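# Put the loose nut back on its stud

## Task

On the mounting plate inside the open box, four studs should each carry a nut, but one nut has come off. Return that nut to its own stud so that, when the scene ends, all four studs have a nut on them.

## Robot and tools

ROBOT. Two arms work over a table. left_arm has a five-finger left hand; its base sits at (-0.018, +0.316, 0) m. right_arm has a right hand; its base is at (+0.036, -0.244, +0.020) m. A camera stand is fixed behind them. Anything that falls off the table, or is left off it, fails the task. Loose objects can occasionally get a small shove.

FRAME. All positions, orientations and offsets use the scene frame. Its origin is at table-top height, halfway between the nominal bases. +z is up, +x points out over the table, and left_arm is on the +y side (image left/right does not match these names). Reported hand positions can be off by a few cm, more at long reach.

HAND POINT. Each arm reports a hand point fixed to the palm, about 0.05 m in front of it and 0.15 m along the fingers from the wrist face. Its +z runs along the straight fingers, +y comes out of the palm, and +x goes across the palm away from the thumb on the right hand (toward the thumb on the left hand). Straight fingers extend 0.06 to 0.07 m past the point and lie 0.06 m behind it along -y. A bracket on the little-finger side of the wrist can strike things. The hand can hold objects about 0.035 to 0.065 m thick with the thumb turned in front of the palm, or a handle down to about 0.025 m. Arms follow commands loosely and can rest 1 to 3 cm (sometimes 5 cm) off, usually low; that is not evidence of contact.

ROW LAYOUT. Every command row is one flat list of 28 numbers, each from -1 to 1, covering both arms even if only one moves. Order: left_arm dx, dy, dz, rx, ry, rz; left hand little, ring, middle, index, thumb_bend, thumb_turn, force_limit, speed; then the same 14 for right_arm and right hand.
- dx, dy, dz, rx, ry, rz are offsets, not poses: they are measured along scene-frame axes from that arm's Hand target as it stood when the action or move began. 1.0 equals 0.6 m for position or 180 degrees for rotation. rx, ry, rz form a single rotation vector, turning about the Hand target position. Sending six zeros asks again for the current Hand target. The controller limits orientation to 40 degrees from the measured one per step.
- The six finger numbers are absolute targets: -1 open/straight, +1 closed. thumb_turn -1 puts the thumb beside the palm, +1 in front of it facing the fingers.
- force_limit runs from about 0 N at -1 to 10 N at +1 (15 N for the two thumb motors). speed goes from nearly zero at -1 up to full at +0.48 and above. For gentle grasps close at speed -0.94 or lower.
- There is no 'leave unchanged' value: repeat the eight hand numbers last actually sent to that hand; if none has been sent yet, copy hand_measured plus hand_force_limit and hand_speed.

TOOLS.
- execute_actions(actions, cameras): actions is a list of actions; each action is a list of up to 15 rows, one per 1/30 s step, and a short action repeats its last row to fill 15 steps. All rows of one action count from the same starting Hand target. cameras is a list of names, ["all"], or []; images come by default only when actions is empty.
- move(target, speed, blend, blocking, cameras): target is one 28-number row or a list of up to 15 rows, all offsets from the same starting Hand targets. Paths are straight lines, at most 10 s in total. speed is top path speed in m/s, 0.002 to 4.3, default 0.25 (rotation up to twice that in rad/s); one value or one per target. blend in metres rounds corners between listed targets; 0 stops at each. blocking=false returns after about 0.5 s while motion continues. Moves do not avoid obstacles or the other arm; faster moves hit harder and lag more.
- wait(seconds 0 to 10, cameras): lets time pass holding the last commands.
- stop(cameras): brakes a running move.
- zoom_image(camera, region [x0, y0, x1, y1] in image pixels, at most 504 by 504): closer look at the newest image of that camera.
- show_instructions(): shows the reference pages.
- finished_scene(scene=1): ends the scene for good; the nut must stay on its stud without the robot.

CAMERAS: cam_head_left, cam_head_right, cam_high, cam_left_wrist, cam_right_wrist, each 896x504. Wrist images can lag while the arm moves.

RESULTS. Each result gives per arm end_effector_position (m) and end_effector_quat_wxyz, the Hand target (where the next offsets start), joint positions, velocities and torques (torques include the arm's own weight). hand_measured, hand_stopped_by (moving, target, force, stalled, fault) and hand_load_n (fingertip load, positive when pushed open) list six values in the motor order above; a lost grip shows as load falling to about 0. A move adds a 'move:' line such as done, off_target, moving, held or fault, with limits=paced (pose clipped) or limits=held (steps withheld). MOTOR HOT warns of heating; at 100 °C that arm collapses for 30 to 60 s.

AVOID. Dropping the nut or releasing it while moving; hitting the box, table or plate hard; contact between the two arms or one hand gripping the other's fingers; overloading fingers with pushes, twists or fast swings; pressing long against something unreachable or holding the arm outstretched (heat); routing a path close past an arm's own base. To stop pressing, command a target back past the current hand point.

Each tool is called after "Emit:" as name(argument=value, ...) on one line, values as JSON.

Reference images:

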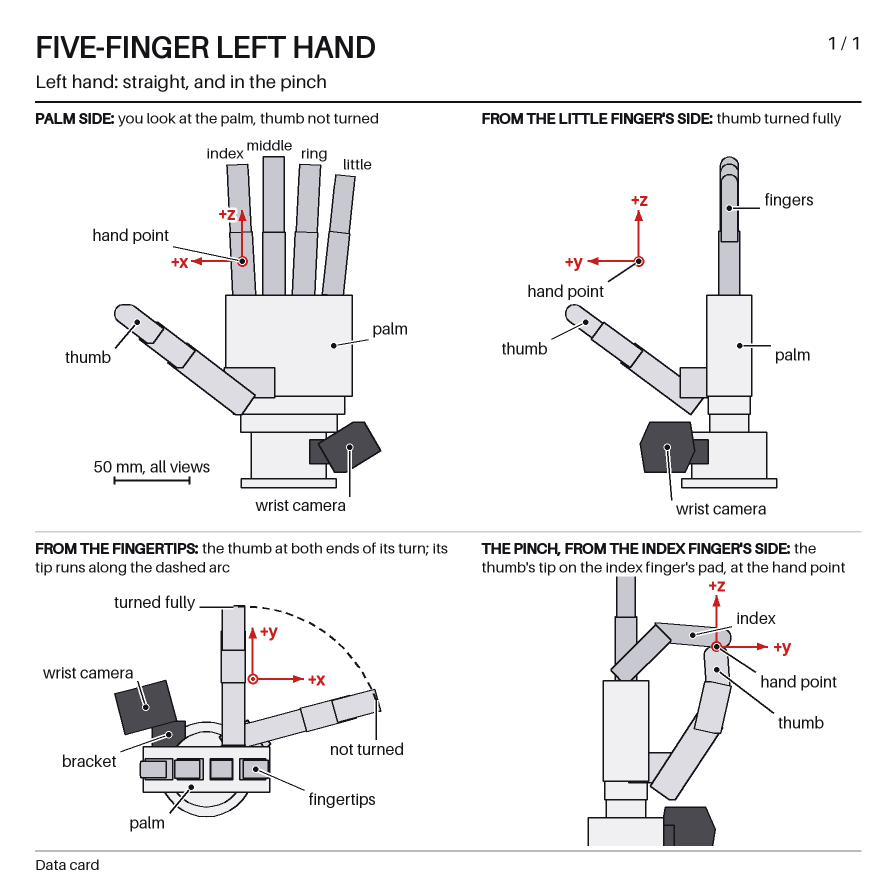

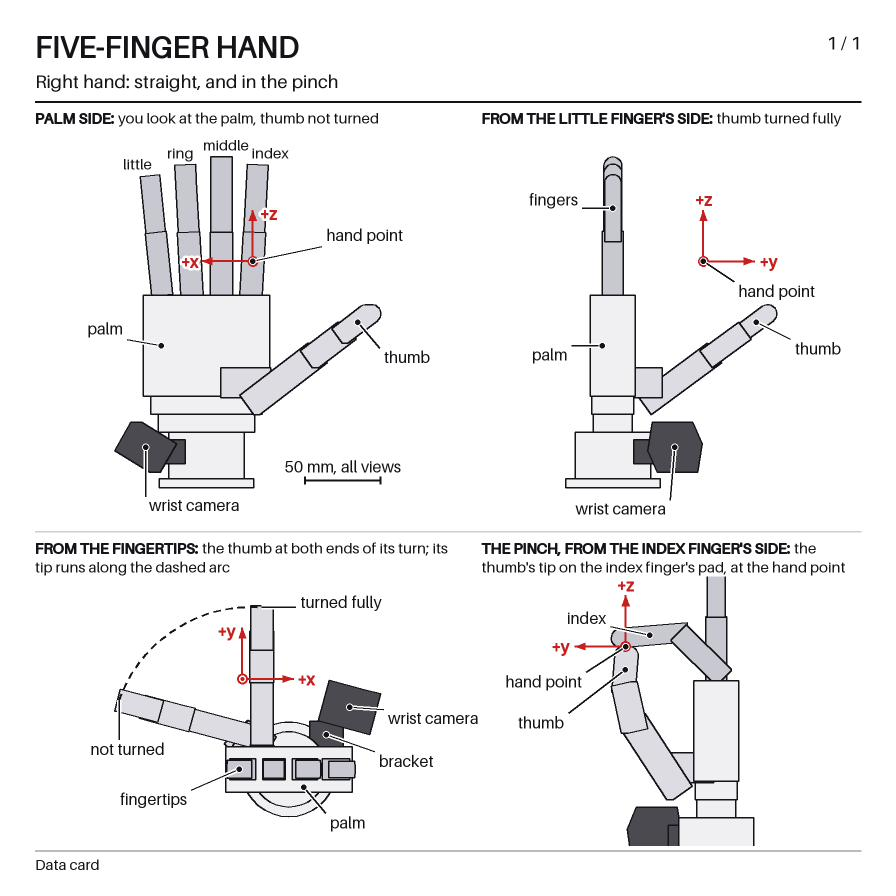

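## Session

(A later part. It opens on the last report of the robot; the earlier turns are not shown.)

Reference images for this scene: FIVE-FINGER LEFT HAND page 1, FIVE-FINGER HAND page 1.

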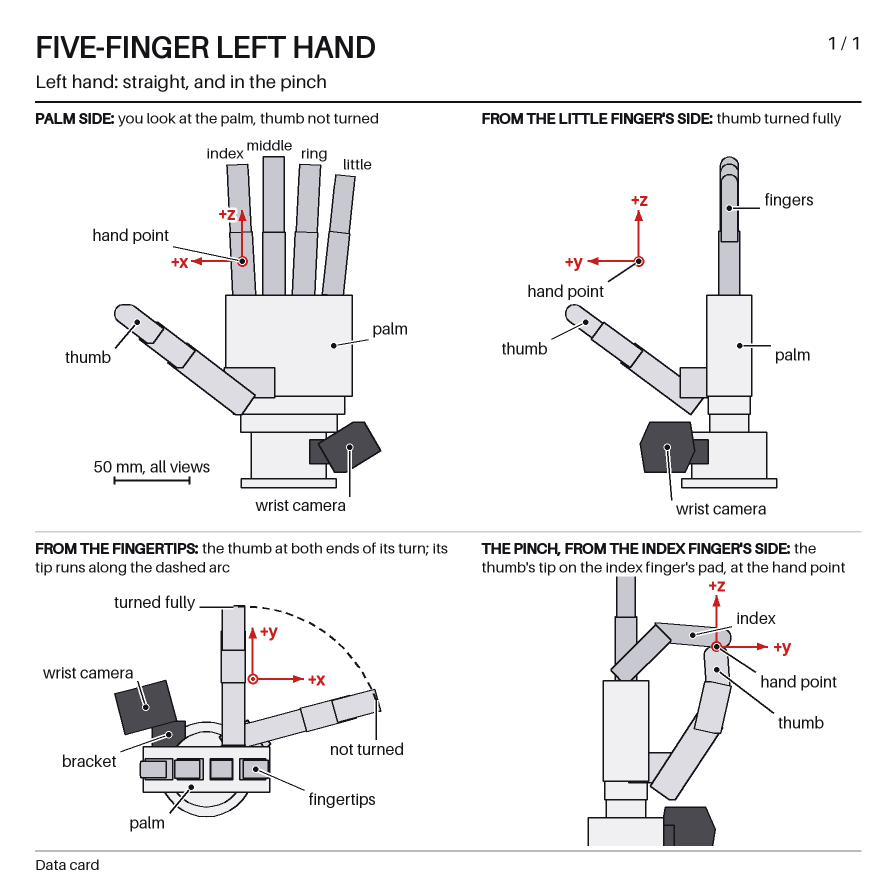

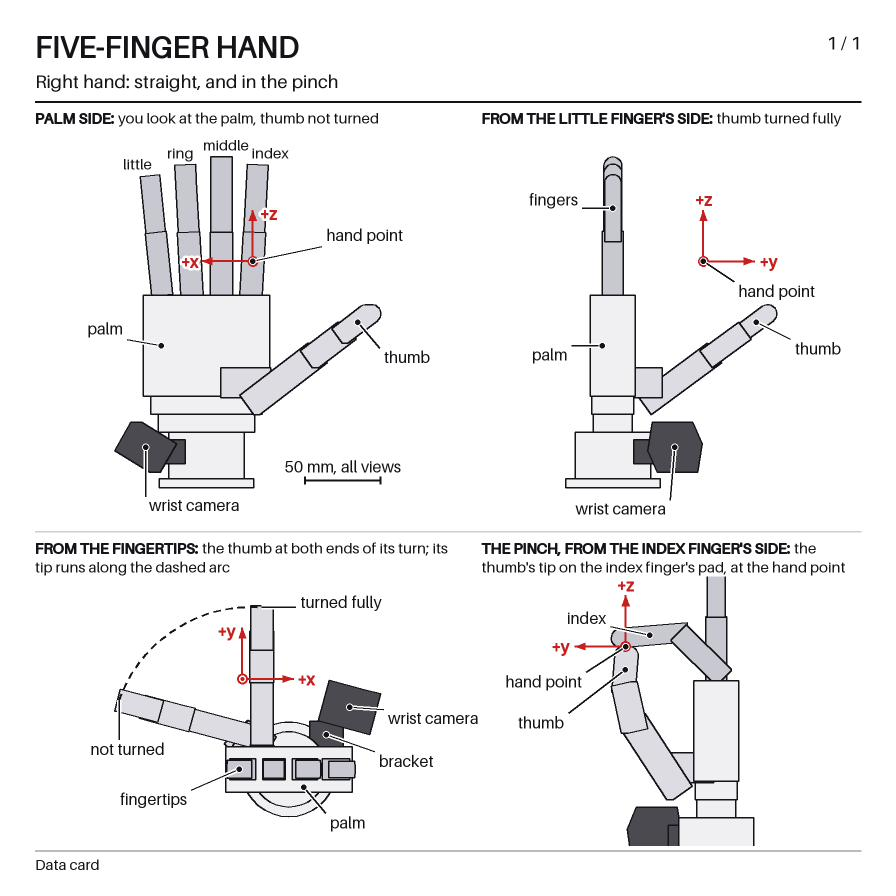

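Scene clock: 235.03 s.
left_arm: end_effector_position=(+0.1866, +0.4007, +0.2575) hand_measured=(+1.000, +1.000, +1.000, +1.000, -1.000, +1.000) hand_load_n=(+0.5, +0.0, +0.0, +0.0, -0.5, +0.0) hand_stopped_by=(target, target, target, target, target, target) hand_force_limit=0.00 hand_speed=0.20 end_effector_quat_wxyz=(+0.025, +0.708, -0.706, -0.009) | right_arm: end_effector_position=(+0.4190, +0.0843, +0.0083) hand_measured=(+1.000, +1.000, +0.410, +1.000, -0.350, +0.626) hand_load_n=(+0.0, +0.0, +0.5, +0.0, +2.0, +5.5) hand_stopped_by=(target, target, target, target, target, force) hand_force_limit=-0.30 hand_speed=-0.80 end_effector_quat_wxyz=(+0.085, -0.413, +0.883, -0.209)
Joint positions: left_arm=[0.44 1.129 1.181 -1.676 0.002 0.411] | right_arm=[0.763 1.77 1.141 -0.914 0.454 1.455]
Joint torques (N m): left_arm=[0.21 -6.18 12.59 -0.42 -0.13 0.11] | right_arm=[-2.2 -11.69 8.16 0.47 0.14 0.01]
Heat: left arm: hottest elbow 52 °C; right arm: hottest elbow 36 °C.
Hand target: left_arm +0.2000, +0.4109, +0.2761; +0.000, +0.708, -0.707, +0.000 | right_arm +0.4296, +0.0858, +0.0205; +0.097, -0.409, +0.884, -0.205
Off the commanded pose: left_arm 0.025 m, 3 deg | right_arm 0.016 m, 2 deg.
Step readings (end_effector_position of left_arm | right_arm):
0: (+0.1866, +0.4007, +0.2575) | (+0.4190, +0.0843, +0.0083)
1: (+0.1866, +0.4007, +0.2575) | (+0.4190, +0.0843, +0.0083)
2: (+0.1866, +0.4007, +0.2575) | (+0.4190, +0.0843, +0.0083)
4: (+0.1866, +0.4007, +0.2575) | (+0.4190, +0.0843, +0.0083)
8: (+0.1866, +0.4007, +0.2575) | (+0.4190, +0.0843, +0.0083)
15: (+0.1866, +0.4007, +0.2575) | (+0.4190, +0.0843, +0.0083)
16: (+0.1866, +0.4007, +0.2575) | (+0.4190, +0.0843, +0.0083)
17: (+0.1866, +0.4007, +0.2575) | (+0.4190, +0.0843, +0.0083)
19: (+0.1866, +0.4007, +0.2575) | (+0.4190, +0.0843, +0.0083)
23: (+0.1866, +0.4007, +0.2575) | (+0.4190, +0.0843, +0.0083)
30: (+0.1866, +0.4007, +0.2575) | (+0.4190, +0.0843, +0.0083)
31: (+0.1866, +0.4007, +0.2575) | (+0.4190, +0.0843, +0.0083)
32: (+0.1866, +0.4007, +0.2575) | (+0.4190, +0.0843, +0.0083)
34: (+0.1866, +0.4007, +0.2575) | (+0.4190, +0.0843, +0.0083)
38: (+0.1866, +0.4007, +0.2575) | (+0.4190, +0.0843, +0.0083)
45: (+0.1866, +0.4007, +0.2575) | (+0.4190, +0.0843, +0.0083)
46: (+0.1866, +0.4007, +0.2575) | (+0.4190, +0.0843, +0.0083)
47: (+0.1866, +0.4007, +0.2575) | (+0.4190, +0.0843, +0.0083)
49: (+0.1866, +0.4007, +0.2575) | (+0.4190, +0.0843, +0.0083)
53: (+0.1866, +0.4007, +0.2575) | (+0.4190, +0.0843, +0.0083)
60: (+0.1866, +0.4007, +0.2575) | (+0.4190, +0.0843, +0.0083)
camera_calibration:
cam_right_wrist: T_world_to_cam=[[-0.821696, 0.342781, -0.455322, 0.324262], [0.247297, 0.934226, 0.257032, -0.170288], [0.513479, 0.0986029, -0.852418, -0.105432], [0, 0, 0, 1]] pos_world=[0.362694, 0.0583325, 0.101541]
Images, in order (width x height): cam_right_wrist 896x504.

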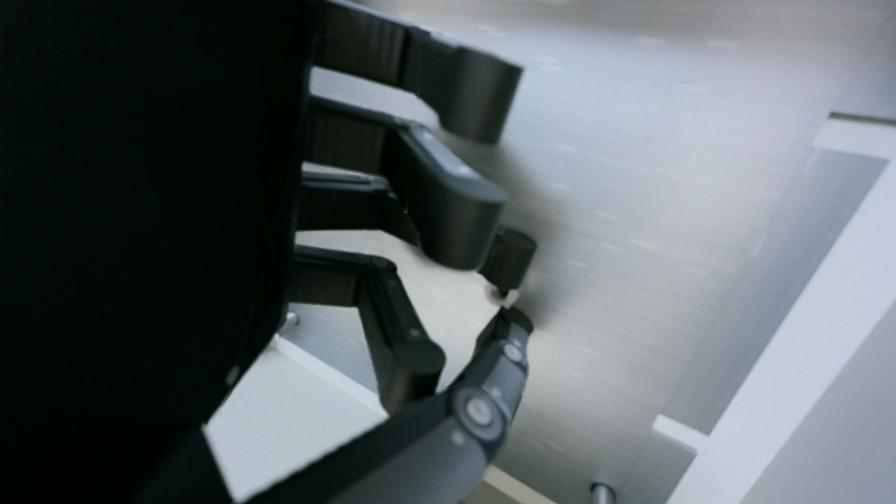

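Emit:
execute_actions(actions=[[[0,0,0,0,0,0,1,1,1,1,-1,1,0,0.2,0.0002,0.0002,0.0013,0.0003,-0.0003,0,1,1,0.41,1,-0.35,0.706,-0.3,-0.8],[0,0,0,0,0,0,1,1,1,1,-1,1,0,0.2,0.0005,0.0005,0.004,0.001,-0.001,0,1,1,0.41,1,-0.35,0.7,-0.3,-0.8],[0,0,0,0,0,0,1,1,1,1,-1,1,0,0.2,0.0009,0.0009,0.0067,0.0017,-0.0017,0,1,1,0.41,1,-0.35,0.706,-0.3,-0.8]],[[0,0,0,0,0,0,1,1,1,1,-1,1,0,0.2,0.0002,0.0002,0.0013,0.0003,-0.0003,0,1,1,0.41,1,-0.35,0.7,-0.3,-0.8],[0,0,0,0,0,0,1,1,1,1,-1,1,0,0.2,0.0005,0.0005,0.004,0.001,-0.001,0,1,1,0.41,1,-0.35,0.706,-0.3,-0.8],[0,0,0,0,0,0,1,1,1,1,-1,1,0,0.2,0.0009,0.0009,0.0067,0.0017,-0.0017,0,1,1,0.41,1,-0.35,0.7,-0.3,-0.8]]], cameras=["cam_right_wrist"])

Emit:
zoom_image(camera="cam_right_wrist", region=[420, 220, 580, 380])

Scene clock: 236.70 s.
left_arm: end_effector_position=(+0.1866, +0.4007, +0.2575) hand_measured=(+1.000, +1.000, +1.000, +1.000, -1.000, +1.000) hand_load_n=(+0.5, +0.0, +0.0, +0.0, +0.0, +0.0) hand_stopped_by=(target, target, target, target, target, target) hand_force_limit=0.00 hand_speed=0.20 end_effector_quat_wxyz=(+0.025, +0.708, -0.706, -0.009) | right_arm: end_effector_position=(+0.4199, +0.0856, +0.0136) hand_measured=(+1.000, +1.000, +0.410, +1.000, -0.350, +0.626) hand_load_n=(+0.0, +0.5, +1.0, +0.0, +2.0, +5.5) hand_stopped_by=(target, target, target, target, target, force) hand_force_limit=-0.30 hand_speed=-0.80 end_effector_quat_wxyz=(+0.089, -0.412, +0.883, -0.207)
Joint positions: left_arm=[0.44 1.129 1.181 -1.676 0.002 0.411] | right_arm=[0.763 1.759 1.141 -0.914 0.453 1.455]
Joint torques (N m): left_arm=[0.79 -6.18 12.67 -0.35 -0.08 0.06] | right_arm=[-2.2 -11.99 8.18 0.46 0.15 0.01]
Heat: left arm: hottest elbow 52 °C; right arm: hottest elbow 36 °C.
Hand target: left_arm +0.2000, +0.4109, +0.2761; +0.000, +0.708, -0.707, +0.000 | right_arm +0.4307, +0.0869, +0.0284; +0.104, -0.408, +0.884, -0.203
Off the commanded pose: left_arm 0.025 m, 3 deg | right_arm 0.018 m, 2 deg.
Step readings (end_effector_position of left_arm | right_arm):
0: (+0.1866, +0.4007, +0.2575) | (+0.4190, +0.0843, +0.0083)
1: (+0.1866, +0.4007, +0.2575) | (+0.4190, +0.0843, +0.0083)
2: (+0.1866, +0.4007, +0.2575) | (+0.4190, +0.0843, +0.0083)
4: (+0.1866, +0.4007, +0.2575) | (+0.4190, +0.0843, +0.0083)
8: (+0.1866, +0.4007, +0.2575) | (+0.4188, +0.0845, +0.0084)
15: (+0.1866, +0.4007, +0.2575) | (+0.4189, +0.0846, +0.0086)
16: (+0.1866, +0.4007, +0.2575) | (+0.4189, +0.0846, +0.0086)
17: (+0.1866, +0.4007, +0.2575) | (+0.4189, +0.0846, +0.0086)
19: (+0.1866, +0.4007, +0.2575) | (+0.4189, +0.0847, +0.0090)
23: (+0.1866, +0.4007, +0.2575) | (+0.4194, +0.0851, +0.0112)
30: (+0.1866, +0.4007, +0.2575) | (+0.4199, +0.0856, +0.0136)
camera_calibration:
cam_right_wrist: T_world_to_cam=[[-0.818566, 0.346714, -0.457973, 0.325356], [0.245434, 0.931957, 0.266868, -0.172187], [0.519338, 0.106046, -0.847963, -0.104611], [0, 0, 0, 1]] pos_world=[0.362915, 0.0587592, 0.106249]
Images, in order (width x height): cam_right_wrist 896x504.

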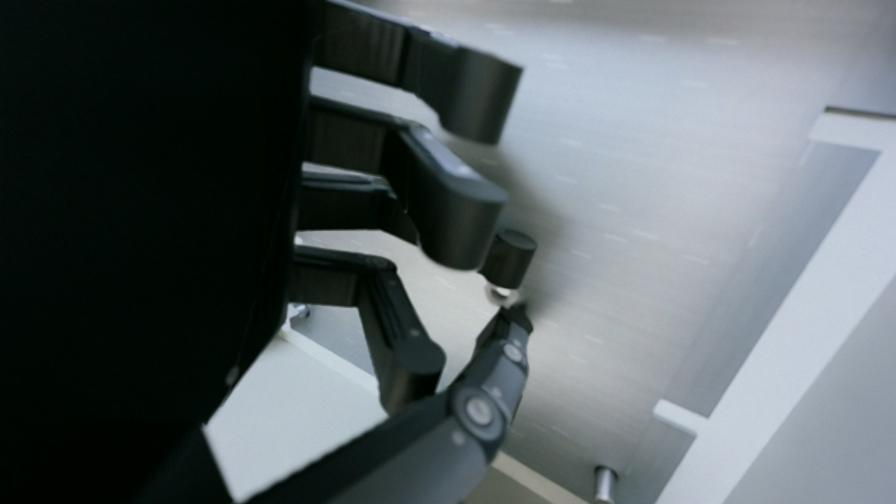

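Scaled by 3.150 from the camera's 896x504 image, which has a finer 1280x720 frame.

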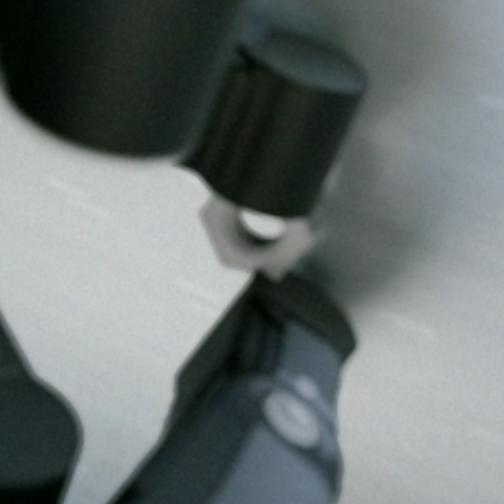

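Emit:
move(target=[0,0,0,0,0,0,1,1,1,1,-1,1,0,0.2,0.0042,0.004,0.0317,0.0079,-0.0082,0,1,1,0.41,1,-0.35,0.7,-0.3,-0.8], speed=0.04, cameras=["cam_right_wrist", "cam_head_left"])

Emit:
zoom_image(camera="cam_right_wrist", region=[420, 220, 580, 380])

Scene clock: 238.37 s.
left_arm: end_effector_position=(+0.1866, +0.4007, +0.2575) hand_measured=(+1.000, +1.000, +1.000, +1.000, -1.000, +1.000) hand_load_n=(+0.0, +0.0, +0.0, +0.0, +0.0, +0.0) hand_stopped_by=(target, target, target, target, target, target) hand_force_limit=0.00 hand_speed=0.20 end_effector_quat_wxyz=(+0.025, +0.708, -0.706, -0.009) | right_arm: end_effector_position=(+0.4236, +0.0891, +0.0330) hand_measured=(+1.000, +1.000, +0.410, +1.000, -0.350, +0.626) hand_load_n=(+0.0, +0.0, +1.0, +0.0, +2.0, +5.5) hand_stopped_by=(target, target, target, target, target, force) hand_force_limit=-0.30 hand_speed=-0.80 end_effector_quat_wxyz=(+0.108, -0.407, +0.885, -0.200)
Joint positions: left_arm=[0.44 1.129 1.181 -1.676 0.002 0.411] | right_arm=[0.763 1.719 1.141 -0.914 0.453 1.455]
Joint torques (N m): left_arm=[1.03 -5.3 12.52 -0.57 -0.11 0.11] | right_arm=[-2.2 -11.69 8.42 0.4 0.15 0.01]
Heat: left arm: hottest elbow 52 °C; right arm: hottest elbow 36 °C.
Hand target: left_arm +0.2000, +0.4109, +0.2761; +0.000, +0.708, -0.707, +0.000 | right_arm +0.4331, +0.0893, +0.0474; +0.120, -0.404, +0.885, -0.197
Off the commanded pose: left_arm 0.025 m, 3 deg | right_arm 0.017 m, 2 deg.
move: off_target (left_arm, right_arm)
camera_calibration:
cam_right_wrist: T_world_to_cam=[[-0.805172, 0.359586, -0.471588, 0.329743], [0.237227, 0.924103, 0.299595, -0.178497], [0.543526, 0.129352, -0.829366, -0.103321], [0, 0, 0, 1]] pos_world=[0.364002, 0.0597435, 0.123289]
Images, in order (width x height): cam_head_left 896x504, cam_right_wrist 896x504.

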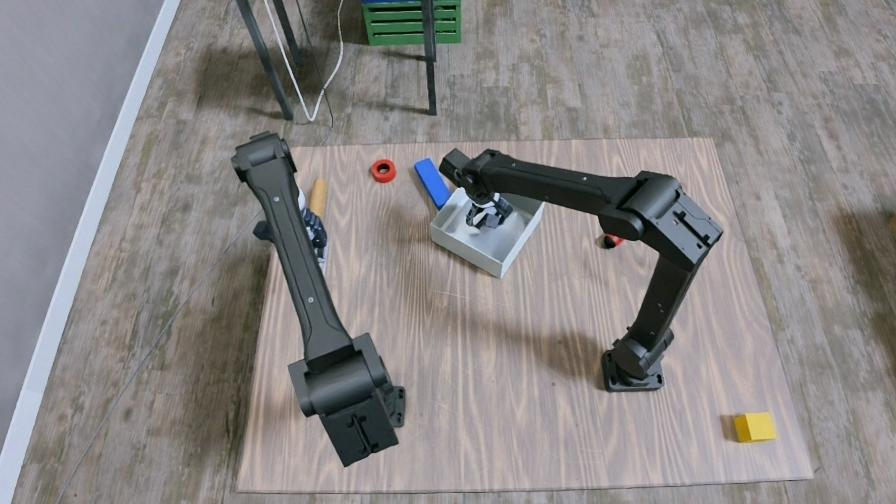

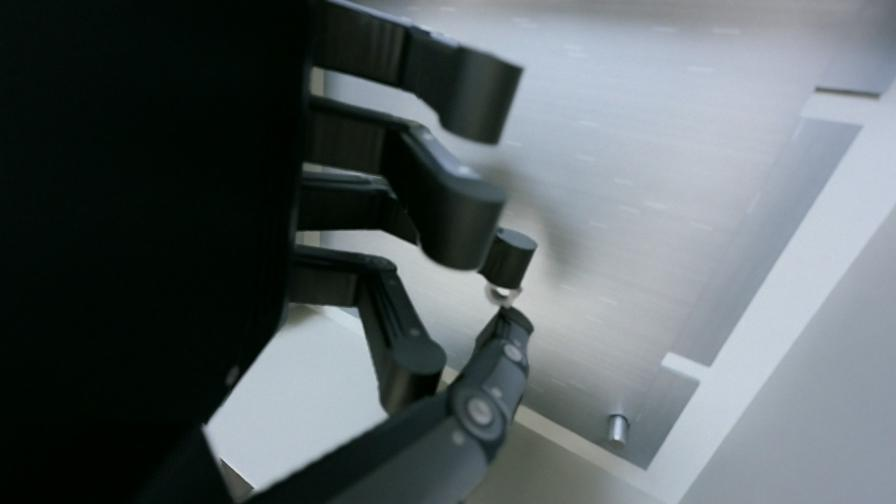

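Scaled by 3.150 from the camera's 896x504 image, which has a finer 1280x720 frame.

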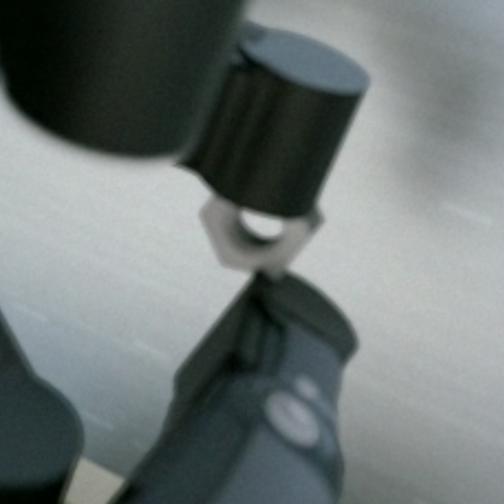

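Emit:
zoom_image(camera="cam_right_wrist", region=[590, 400, 650, 460])

Emit:
zoom_image(camera="cam_right_wrist", region=[480, 270, 530, 320])

Scaled by 8.400 from the camera's 896x504 image, which has a finer 1280x720 frame.

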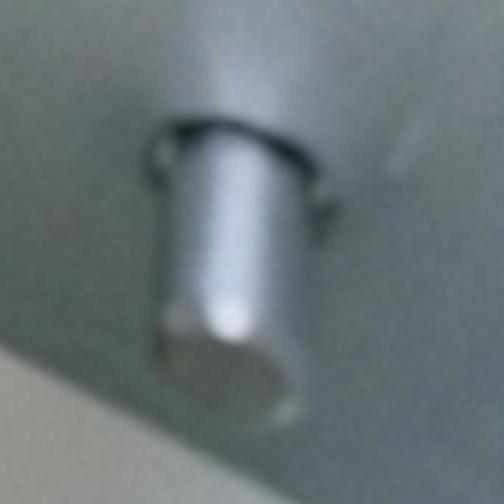

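Scaled by 10.080 from the camera's 896x504 image, which has a finer 1280x720 frame.

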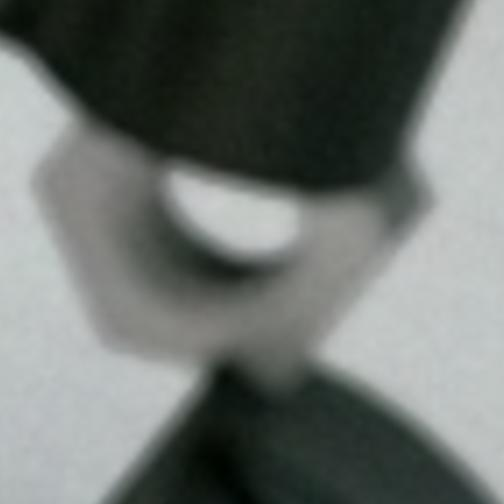

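Emit:
move(target=[0,0,0,0,0,0,1,1,1,1,-1,1,0,0.2,-0.0127,0.0667,0.01,-0.0094,0.011,-0.0199,1,1,0.41,1,-0.35,0.7,-0.3,-0.8], speed=0.06, cameras=["cam_right_wrist"])

Scene clock: 244.90 s.
left_arm: end_effector_position=(+0.1866, +0.4007, +0.2575) hand_measured=(+1.000, +1.000, +1.000, +1.000, -1.000, +1.000) hand_load_n=(+0.0, +0.0, +0.0, +0.0, -0.5, +0.0) hand_stopped_by=(target, target, target, target, target, target) hand_force_limit=0.00 hand_speed=0.20 end_effector_quat_wxyz=(+0.025, +0.708, -0.706, -0.009) | right_arm: end_effector_position=(+0.4135, +0.1114, +0.0446) hand_measured=(+1.000, +1.000, +0.410, +1.000, -0.350, +0.626) hand_load_n=(+0.5, +0.0, +1.0, +0.0, +2.0, +5.5) hand_stopped_by=(target, target, target, target, target, force) hand_force_limit=-0.30 hand_speed=-0.80 end_effector_quat_wxyz=(+0.077, -0.383, +0.896, -0.211)
Joint positions: left_arm=[0.44 1.129 1.181 -1.676 0.002 0.411] | right_arm=[0.814 1.766 1.248 -1.083 0.453 1.587]
Joint torques (N m): left_arm=[0.73 -6.53 12.62 -0.47 -0.16 0.1] | right_arm=[-0.44 -9.7 11.4 0.21 0.26 0.17]
Heat: left arm: hottest elbow 52 °C; right arm: hottest elbow 36 °C.
Hand target: left_arm +0.2000, +0.4109, +0.2761; +0.000, +0.708, -0.707, +0.000 | right_arm +0.4257, +0.1293, +0.0535; +0.093, -0.381, +0.896, -0.207
Off the commanded pose: left_arm 0.025 m, 3 deg | right_arm 0.023 m, 2 deg.
move: off_target (left_arm, right_arm)
camera_calibration:
cam_right_wrist: T_world_to_cam=[[-0.796825, 0.398275, -0.454365, 0.310575], [0.310175, 0.914981, 0.258072, -0.22746], [0.518519, 0.0647059, -0.852614, -0.0725722], [0, 0, 0, 1]] pos_world=[0.355656, 0.0891229, 0.13794]
Images, in order (width x height): cam_right_wrist 896x504.

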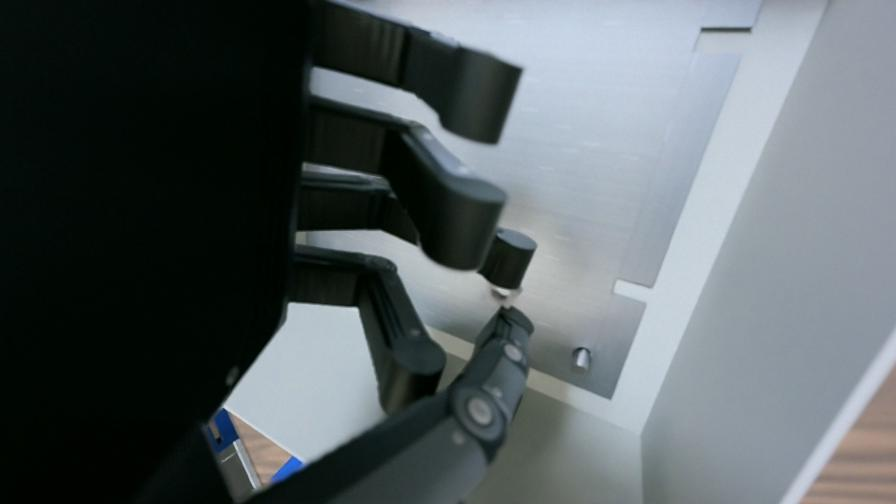

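Emit:
move(target=[0,0,0,0,0,0,1,1,1,1,-1,1,0,0.2,-0.0043,0.0433,-0.005,0,-0.0008,-0.0119,1,1,0.41,1,-0.35,0.7,-0.3,-0.8], speed=0.06, cameras=["cam_right_wrist"])

Scene clock: 246.93 s.
left_arm: end_effector_position=(+0.1866, +0.4007, +0.2575) hand_measured=(+1.000, +1.000, +1.000, +1.000, -1.000, +1.000) hand_load_n=(+0.0, +0.5, +0.0, +0.0, +0.0, +0.0) hand_stopped_by=(target, target, target, target, target, target) hand_force_limit=0.00 hand_speed=0.20 end_effector_quat_wxyz=(+0.025, +0.708, -0.706, -0.009) | right_arm: end_effector_position=(+0.4121, +0.1372, +0.0425) hand_measured=(+1.000, +1.000, +0.410, +1.000, -0.350, +0.626) hand_load_n=(-0.5, +0.0, +0.5, +0.0, +2.0, +5.5) hand_stopped_by=(target, target, target, target, target, force) hand_force_limit=-0.30 hand_speed=-0.80 end_effector_quat_wxyz=(+0.076, -0.365, +0.903, -0.213)
Joint positions: left_arm=[0.44 1.129 1.181 -1.676 0.002 0.411] | right_arm=[0.854 1.818 1.316 -1.134 0.453 1.673]
Joint torques (N m): left_arm=[0.32 -5.42 12.45 -0.35 -0.12 0.04] | right_arm=[-0.38 -10.29 11.43 0.16 0.28 0.16]
Heat: left arm: hottest elbow 52 °C; right arm: hottest elbow 36 °C.
Hand target: left_arm +0.2000, +0.4109, +0.2761; +0.000, +0.708, -0.707, +0.000 | right_arm +0.4230, +0.1554, +0.0505; +0.090, -0.364, +0.903, -0.209
Off the commanded pose: left_arm 0.025 m, 3 deg | right_arm 0.023 m, 2 deg.
move: off_target (left_arm, right_arm)
camera_calibration:
cam_right_wrist: T_world_to_cam=[[-0.779434, 0.427368, -0.458082, 0.287121], [0.342665, 0.902948, 0.259355, -0.261888], [0.524464, 0.0451817, -0.850233, -0.0751552], [0, 0, 0, 1]] pos_world=[0.352948, 0.117161, 0.135547]
Images, in order (width x height): cam_right_wrist 896x504.

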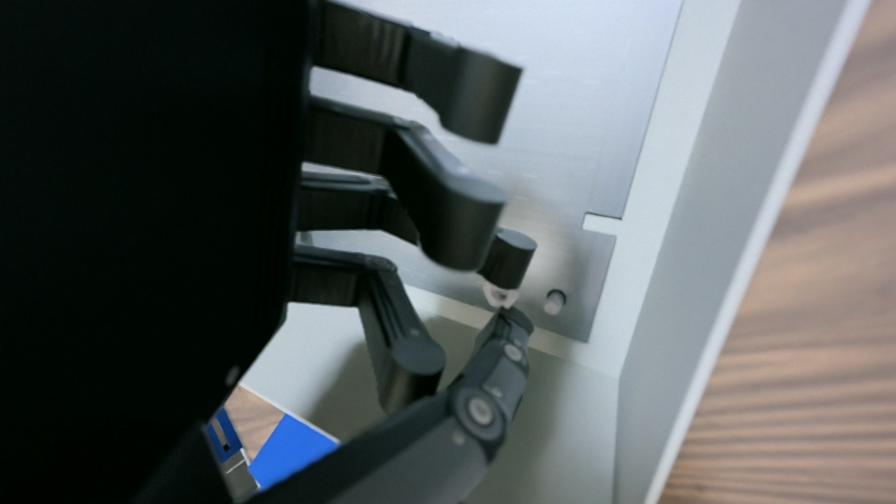

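Emit:
zoom_image(camera="cam_right_wrist", region=[470, 250, 590, 350])

Scaled by 4.200 from the camera's 896x504 image, which has a finer 1280x720 frame.

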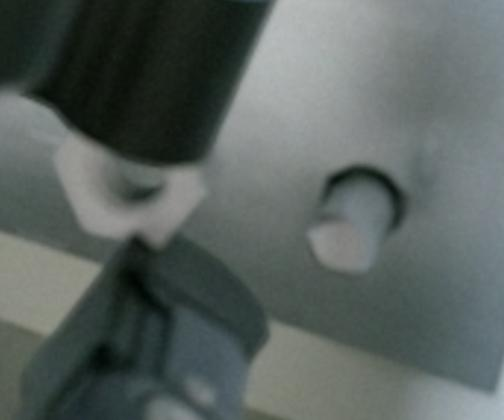

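Emit:
move(target=[0,0,0,0,0,0,1,1,1,1,-1,1,0,0.2,-0.004,0.0233,-0.0167,0,0,0,1,1,0.41,1,-0.35,0.7,-0.3,-0.8], speed=0.05, cameras=["cam_right_wrist"])

Emit:
zoom_image(camera="cam_right_wrist", region=[460, 240, 580, 340])

Scene clock: 249.73 s.
left_arm: end_effector_position=(+0.1866, +0.4007, +0.2575) hand_measured=(+1.000, +1.000, +1.000, +1.000, -1.000, +1.000) hand_load_n=(+0.0, +0.0, +0.0, +0.0, +0.0, +0.0) hand_stopped_by=(target, target, target, target, target, target) hand_force_limit=0.00 hand_speed=0.20 end_effector_quat_wxyz=(+0.025, +0.708, -0.706, -0.009) | right_arm: end_effector_position=(+0.4114, +0.1491, +0.0327) hand_measured=(+1.000, +1.000, +0.410, +1.000, -0.350, +0.626) hand_load_n=(+0.0, +0.0, +1.0, +0.0, +2.0, +5.0) hand_stopped_by=(target, target, target, target, target, force) hand_force_limit=-0.30 hand_speed=-0.80 end_effector_quat_wxyz=(+0.075, -0.364, +0.903, -0.215)
Joint positions: left_arm=[0.44 1.129 1.181 -1.676 0.002 0.411] | right_arm=[0.871 1.853 1.339 -1.134 0.453 1.696]
Joint torques (N m): left_arm=[0.91 -6.42 12.44 -0.23 -0.16 0.07] | right_arm=[-0.09 -10.7 11.3 0.21 0.24 0.18]
Heat: left arm: hottest elbow 52 °C; right arm: hottest elbow 36 °C.
Hand target: left_arm +0.2000, +0.4109, +0.2761; +0.000, +0.708, -0.707, +0.000 | right_arm +0.4206, +0.1693, +0.0405; +0.090, -0.364, +0.903, -0.209
Off the commanded pose: left_arm 0.025 m, 3 deg | right_arm 0.024 m, 2 deg.
move: off_target (left_arm, right_arm)
camera_calibration:
cam_right_wrist: T_world_to_cam=[[-0.777848, 0.429245, -0.459022, 0.276107], [0.34625, 0.902259, 0.256981, -0.271164], [0.524465, 0.0409555, -0.850447, -0.0831031], [0, 0, 0, 1]] pos_world=[0.352245, 0.129547, 0.125749]
Images, in order (width x height): cam_right_wrist 896x504.

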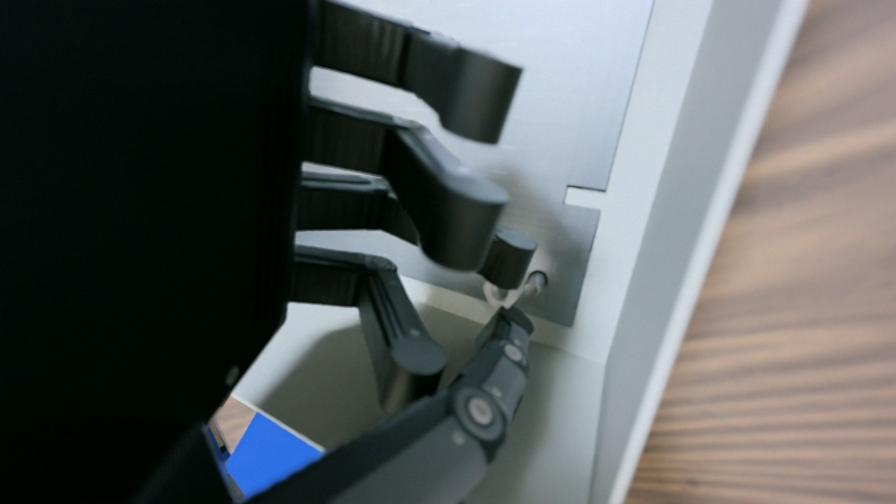

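Scaled by 4.200 from the camera's 896x504 image, which has a finer 1280x720 frame.

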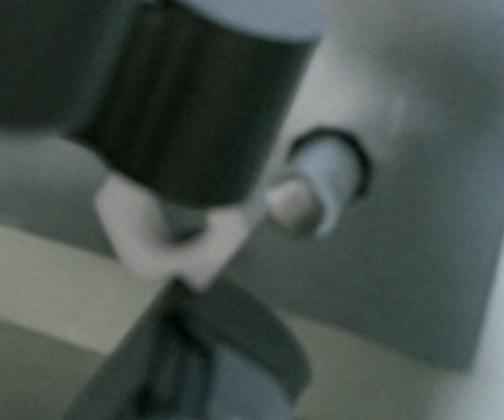

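Emit:
move(target=[0,0,0,0,0,0,1,1,1,1,-1,1,0,0.2,-0.0032,0.0095,-0.0117,0,0,0,1,1,0.41,1,-0.35,0.7,-0.3,-0.8], speed=0.04, cameras=["cam_right_wrist"])

Emit:
zoom_image(camera="cam_right_wrist", region=[470, 240, 570, 320])

Scene clock: 251.53 s.
left_arm: end_effector_position=(+0.1866, +0.4007, +0.2575) hand_measured=(+1.000, +1.000, +1.000, +1.000, -1.000, +1.000) hand_load_n=(+0.0, +0.0, +0.0, +0.0, +0.0, +0.0) hand_stopped_by=(target, target, target, target, target, target) hand_force_limit=0.00 hand_speed=0.20 end_effector_quat_wxyz=(+0.025, +0.708, -0.706, -0.009) | right_arm: end_effector_position=(+0.4090, +0.1534, +0.0264) hand_measured=(+1.000, +1.000, +0.410, +1.000, -0.350, +0.626) hand_load_n=(+0.0, +0.0, +1.0, +0.0, +2.0, +5.5) hand_stopped_by=(target, target, target, target, target, force) hand_force_limit=-0.30 hand_speed=-0.80 end_effector_quat_wxyz=(+0.072, -0.364, +0.903, -0.216)
Joint positions: left_arm=[0.44 1.129 1.181 -1.676 0.002 0.411] | right_arm=[0.88 1.87 1.346 -1.134 0.453 1.707]
Joint torques (N m): left_arm=[-0.09 -6.07 12.57 -0.46 -0.08 0.08] | right_arm=[-0.03 -10.75 11.18 0.44 0.23 0.18]
Heat: left arm: hottest elbow 52 °C; right arm: hottest elbow 36 °C.
Hand target: left_arm +0.2000, +0.4109, +0.2761; +0.000, +0.708, -0.707, +0.000 | right_arm +0.4188, +0.1751, +0.0336; +0.090, -0.364, +0.903, -0.209
Off the commanded pose: left_arm 0.025 m, 3 deg | right_arm 0.025 m, 2 deg.
move: off_target (left_arm, right_arm)
camera_calibration:
cam_right_wrist: T_world_to_cam=[[-0.779016, 0.42743, -0.458735, 0.270276], [0.34748, 0.903308, 0.251581, -0.273133], [0.521912, 0.0365845, -0.852214, -0.0856043], [0, 0, 0, 1]] pos_world=[0.350135, 0.134331, 0.119747]
Images, in order (width x height): cam_right_wrist 896x504.

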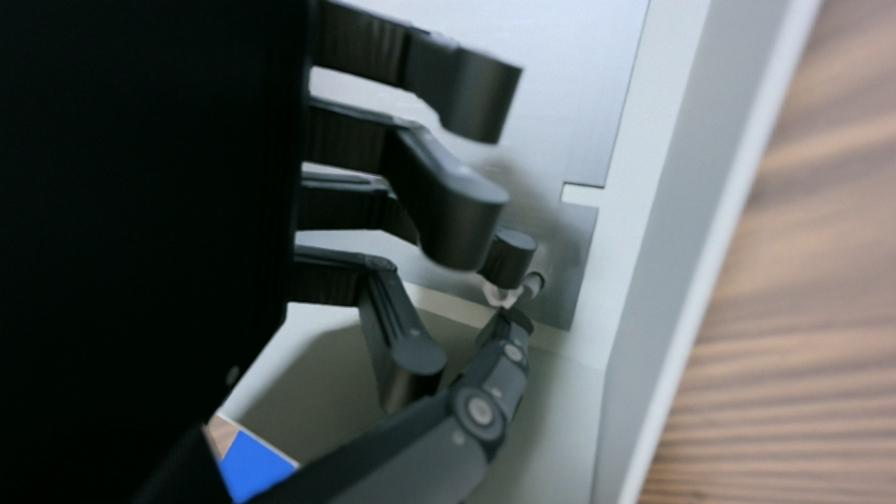

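Scaled by 5.040 from the camera's 896x504 image, which has a finer 1280x720 frame.

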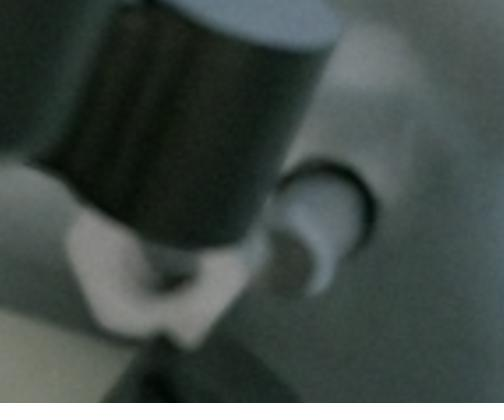

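Emit:
move(target=[0,0,0,0,0,0,1,1,1,1,-1,1,0,0.2,-0.0045,0.0087,0,0,0,0,1,1,0.41,1,-0.35,0.7,-0.3,-0.8], speed=0.03, cameras=["cam_right_wrist"])

Emit:
zoom_image(camera="cam_right_wrist", region=[470, 240, 570, 320])

Scene clock: 253.77 s.
left_arm: end_effector_position=(+0.1866, +0.4007, +0.2575) hand_measured=(+1.000, +1.000, +1.000, +1.000, -1.000, +1.000) hand_load_n=(+0.0, +0.0, +0.0, +0.0, +0.0, -0.5) hand_stopped_by=(target, target, target, target, target, target) hand_force_limit=0.00 hand_speed=0.20 end_effector_quat_wxyz=(+0.025, +0.708, -0.706, -0.009) | right_arm: end_effector_position=(+0.4077, +0.1602, +0.0267) hand_measured=(+1.000, +1.000, +0.410, +1.000, -0.350, +0.626) hand_load_n=(+0.5, +0.0, +1.5, +0.0, +2.0, +5.5) hand_stopped_by=(target, target, target, target, target, force) hand_force_limit=-0.30 hand_speed=-0.80 end_effector_quat_wxyz=(+0.076, -0.364, +0.903, -0.215)
Joint positions: left_arm=[0.44 1.129 1.181 -1.676 0.002 0.411] | right_arm=[0.89 1.875 1.354 -1.134 0.453 1.718]
Joint torques (N m): left_arm=[1.03 -5.54 12.41 -0.44 -0.12 0.06] | right_arm=[-0.09 -10.75 11.29 0.14 0.21 0.18]
Heat: left arm: hottest elbow 52 °C; right arm: hottest elbow 37 °C.
Hand target: left_arm +0.2000, +0.4109, +0.2761; +0.000, +0.708, -0.707, +0.000 | right_arm +0.4160, +0.1804, +0.0336; +0.090, -0.364, +0.903, -0.209
Off the commanded pose: left_arm 0.025 m, 3 deg | right_arm 0.023 m, 2 deg.
move: off_target (left_arm, right_arm)
camera_calibration:
cam_right_wrist: T_world_to_cam=[[-0.776636, 0.429522, -0.460812, 0.265277], [0.345347, 0.902086, 0.258798, -0.277932], [0.526852, 0.0418519, -0.848926, -0.0877797], [0, 0, 0, 1]] pos_world=[0.348253, 0.14045, 0.119653]
Images, in order (width x height): cam_right_wrist 896x504.

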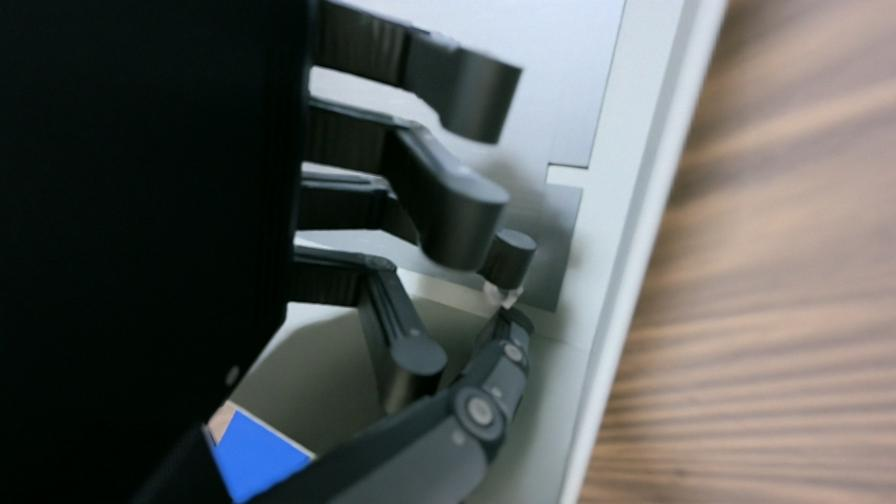

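Scaled by 5.040 from the camera's 896x504 image, which has a finer 1280x720 frame.

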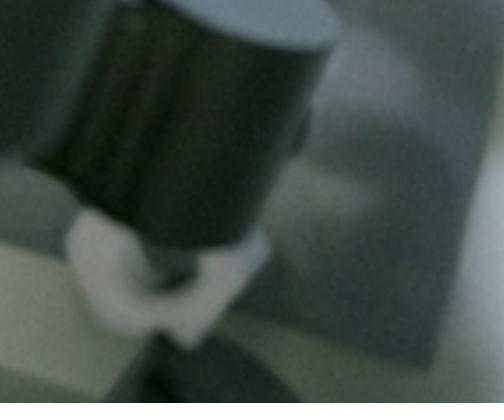

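Emit:
move(target=[0,0,0,0,0,0,1,1,1,1,-1,1,0,0.2,-0.0003,-0.0083,0,0,0,0,1,1,0.41,1,-0.35,0.7,-0.3,-0.8], speed=0.03, cameras=["cam_right_wrist", "cam_high"])

Emit:
zoom_image(camera="cam_right_wrist", region=[470, 240, 570, 320])

Emit:
zoom_image(camera="cam_high", region=[440, 200, 540, 300])

Scene clock: 255.87 s.
left_arm: end_effector_position=(+0.1866, +0.4007, +0.2575) hand_measured=(+1.000, +1.000, +1.000, +1.000, -1.000, +1.000) hand_load_n=(+0.0, +0.0, +0.0, +0.0, +0.0, +0.0) hand_stopped_by=(target, target, target, target, target, target) hand_force_limit=0.00 hand_speed=0.20 end_effector_quat_wxyz=(+0.025, +0.708, -0.706, -0.009) | right_arm: end_effector_position=(+0.4077, +0.1602, +0.0267) hand_measured=(+1.000, +1.000, +0.410, +1.000, -0.350, +0.626) hand_load_n=(+0.0, +0.0, +1.0, +0.0, +2.0, +5.5) hand_stopped_by=(target, target, target, target, target, force) hand_force_limit=-0.30 hand_speed=-0.80 end_effector_quat_wxyz=(+0.076, -0.364, +0.903, -0.215)
Joint positions: left_arm=[0.44 1.129 1.181 -1.676 0.002 0.411] | right_arm=[0.89 1.875 1.354 -1.134 0.453 1.718]
Joint torques (N m): left_arm=[0.67 -5.71 12.51 -0.36 -0.14 0.12] | right_arm=[-0.56 -11.34 10.18 0.42 0.23 0.11]
Heat: left arm: hottest elbow 52 °C; right arm: hottest elbow 37 °C.
Hand target: left_arm +0.2000, +0.4109, +0.2761; +0.000, +0.708, -0.707, +0.000 | right_arm +0.4158, +0.1754, +0.0336; +0.090, -0.364, +0.903, -0.209
Off the commanded pose: left_arm 0.025 m, 3 deg | right_arm 0.019 m, 2 deg.
move: off_target (left_arm, right_arm)
camera_calibration:
cam_right_wrist: T_world_to_cam=[[-0.776636, 0.429522, -0.460812, 0.265277], [0.345347, 0.902086, 0.258798, -0.277932], [0.526852, 0.0418519, -0.848926, -0.0877797], [0, 0, 0, 1]] pos_world=[0.348253, 0.14045, 0.119653]
Images, in order (width x height): cam_high 896x504, cam_right_wrist 896x504.

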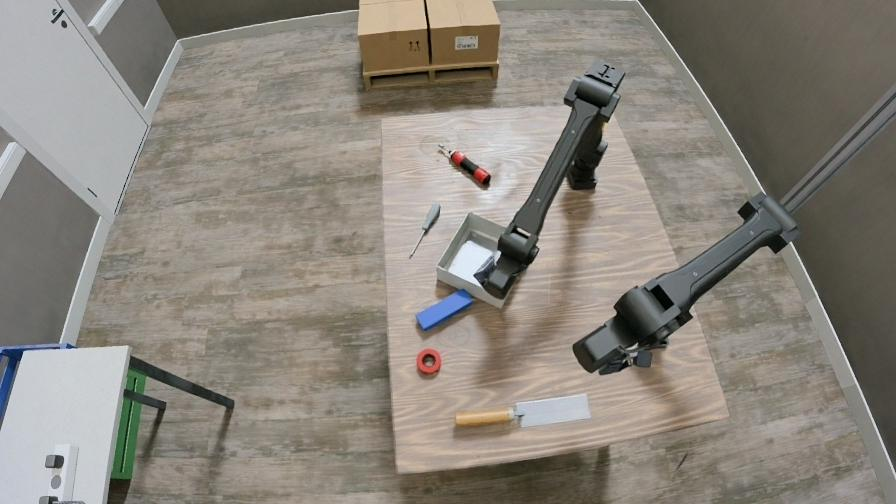

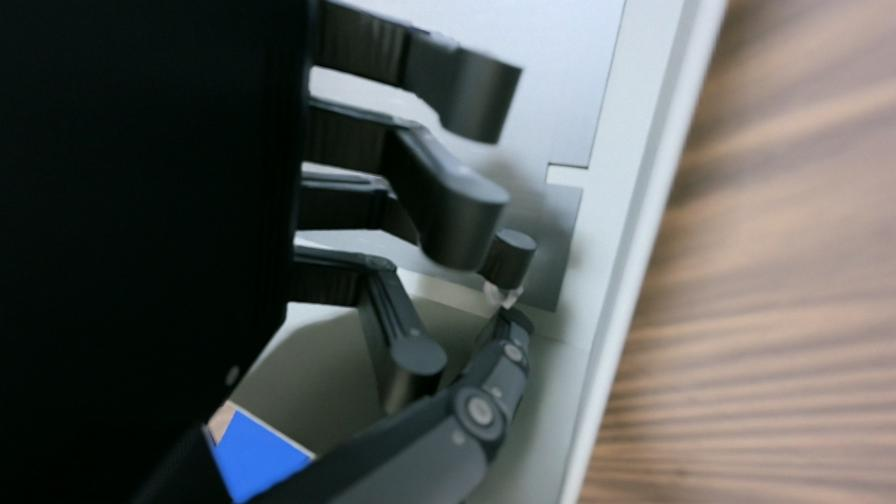

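Scaled by 5.040 from the camera's 896x504 image, which has a finer 1280x720 frame.

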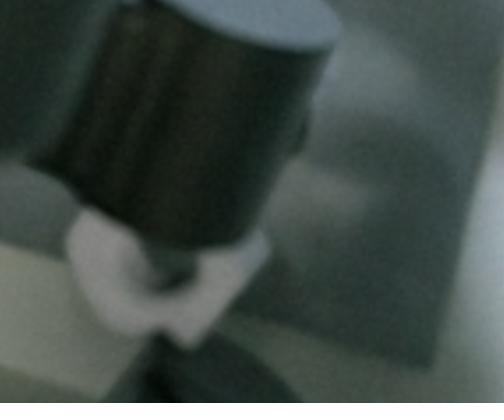

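Scaled by 5.040 from the camera's 896x504 image, which has a finer 1280x720 frame.

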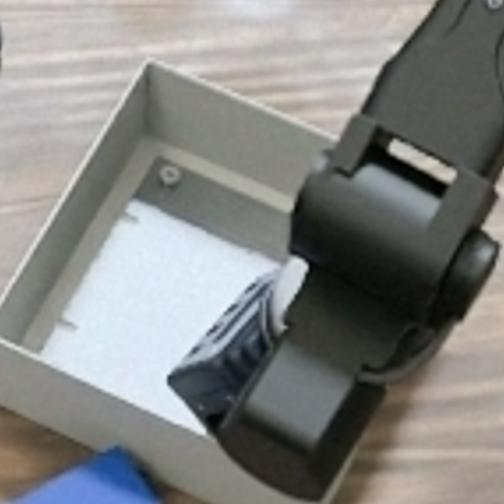

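Emit:
execute_actions(actions=[[[0,0,0,0,0,0,1,1,1,1,-1,1,0,0.2,0.001,-0.009,0,0,0,0,1,1,0.41,1,-0.35,0.7,-0.3,-0.8],[0,0,0,0,0,0,1,1,1,1,-1,1,0,0.2,0.002,-0.0187,0,0,0,0,1,1,0.41,1,-0.35,0.7,-0.3,-0.8]]], cameras=["cam_right_wrist"])

Emit:
zoom_image(camera="cam_right_wrist", region=[460, 240, 580, 340])

Scene clock: 257.90 s.
left_arm: end_effector_position=(+0.1866, +0.4007, +0.2575) hand_measured=(+1.000, +1.000, +1.000, +1.000, -1.000, +1.000) hand_load_n=(+0.0, +0.0, +0.5, +0.0, +0.0, +0.0) hand_stopped_by=(target, target, target, target, target, target) hand_force_limit=0.00 hand_speed=0.20 end_effector_quat_wxyz=(+0.025, +0.708, -0.706, -0.009) | right_arm: end_effector_position=(+0.4082, +0.1615, +0.0267) hand_measured=(+1.000, +1.000, +0.410, +1.000, -0.350, +0.626) hand_load_n=(+0.0, +0.0, +1.0, +0.0, +2.0, +5.5) hand_stopped_by=(target, target, target, target, target, force) hand_force_limit=-0.30 hand_speed=-0.80 end_effector_quat_wxyz=(+0.078, -0.369, +0.901, -0.213)
Joint positions: left_arm=[0.44 1.129 1.181 -1.676 0.002 0.411] | right_arm=[0.89 1.875 1.354 -1.126 0.453 1.704]
Joint torques (N m): left_arm=[0.56 -6.3 12.45 -0.38 -0.1 0.12] | right_arm=[-1.85 -12.69 7.88 0.73 0.27 0.01]
Heat: left arm: hottest elbow 52 °C; right arm: hottest elbow 37 °C.
Hand target: left_arm +0.2000, +0.4109, +0.2761; +0.000, +0.708, -0.707, +0.000 | right_arm +0.4170, +0.1642, +0.0336; +0.090, -0.364, +0.903, -0.209
Off the commanded pose: left_arm 0.025 m, 3 deg | right_arm 0.012 m, 2 deg.
Step readings (end_effector_position of left_arm | right_arm):
0: (+0.1866, +0.4007, +0.2575) | (+0.4077, +0.1602, +0.0267)
1: (+0.1866, +0.4007, +0.2575) | (+0.4077, +0.1602, +0.0267)
2: (+0.1866, +0.4007, +0.2575) | (+0.4077, +0.1602, +0.0267)
4: (+0.1866, +0.4007, +0.2575) | (+0.4080, +0.1605, +0.0268)
8: (+0.1866, +0.4007, +0.2575) | (+0.4081, +0.1612, +0.0267)
15: (+0.1866, +0.4007, +0.2575) | (+0.4082, +0.1615, +0.0267)
camera_calibration:
cam_right_wrist: T_world_to_cam=[[-0.781798, 0.420731, -0.460193, 0.268522], [0.334082, 0.905808, 0.260581, -0.275432], [0.526481, 0.0499793, -0.848717, -0.089302], [0, 0, 0, 1]] pos_world=[0.348962, 0.140976, 0.119552]
Images, in order (width x height): cam_right_wrist 896x504.

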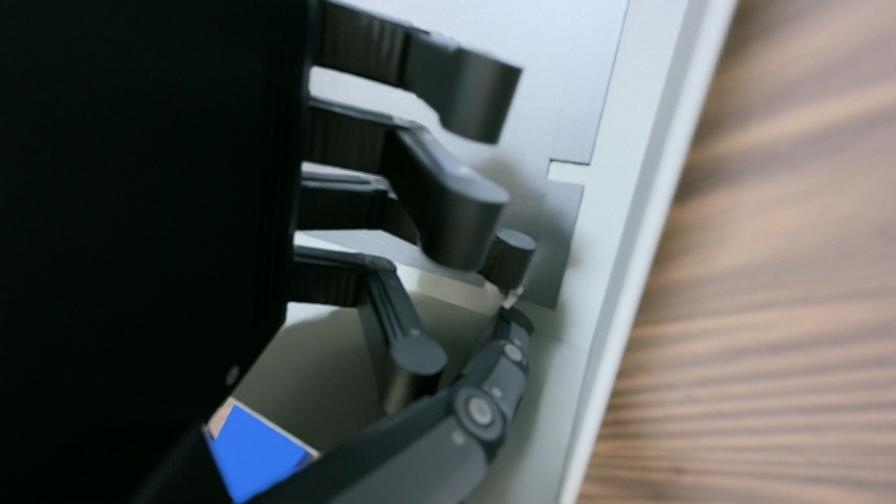

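Scaled by 4.200 from the camera's 896x504 image, which has a finer 1280x720 frame.

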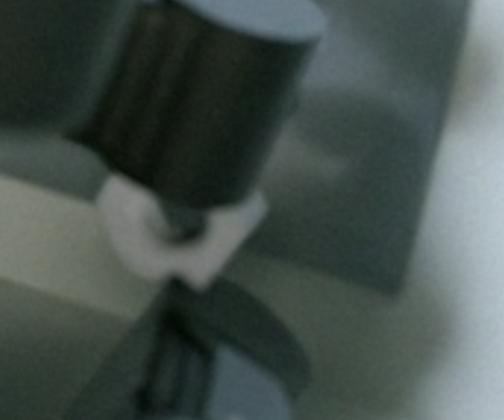

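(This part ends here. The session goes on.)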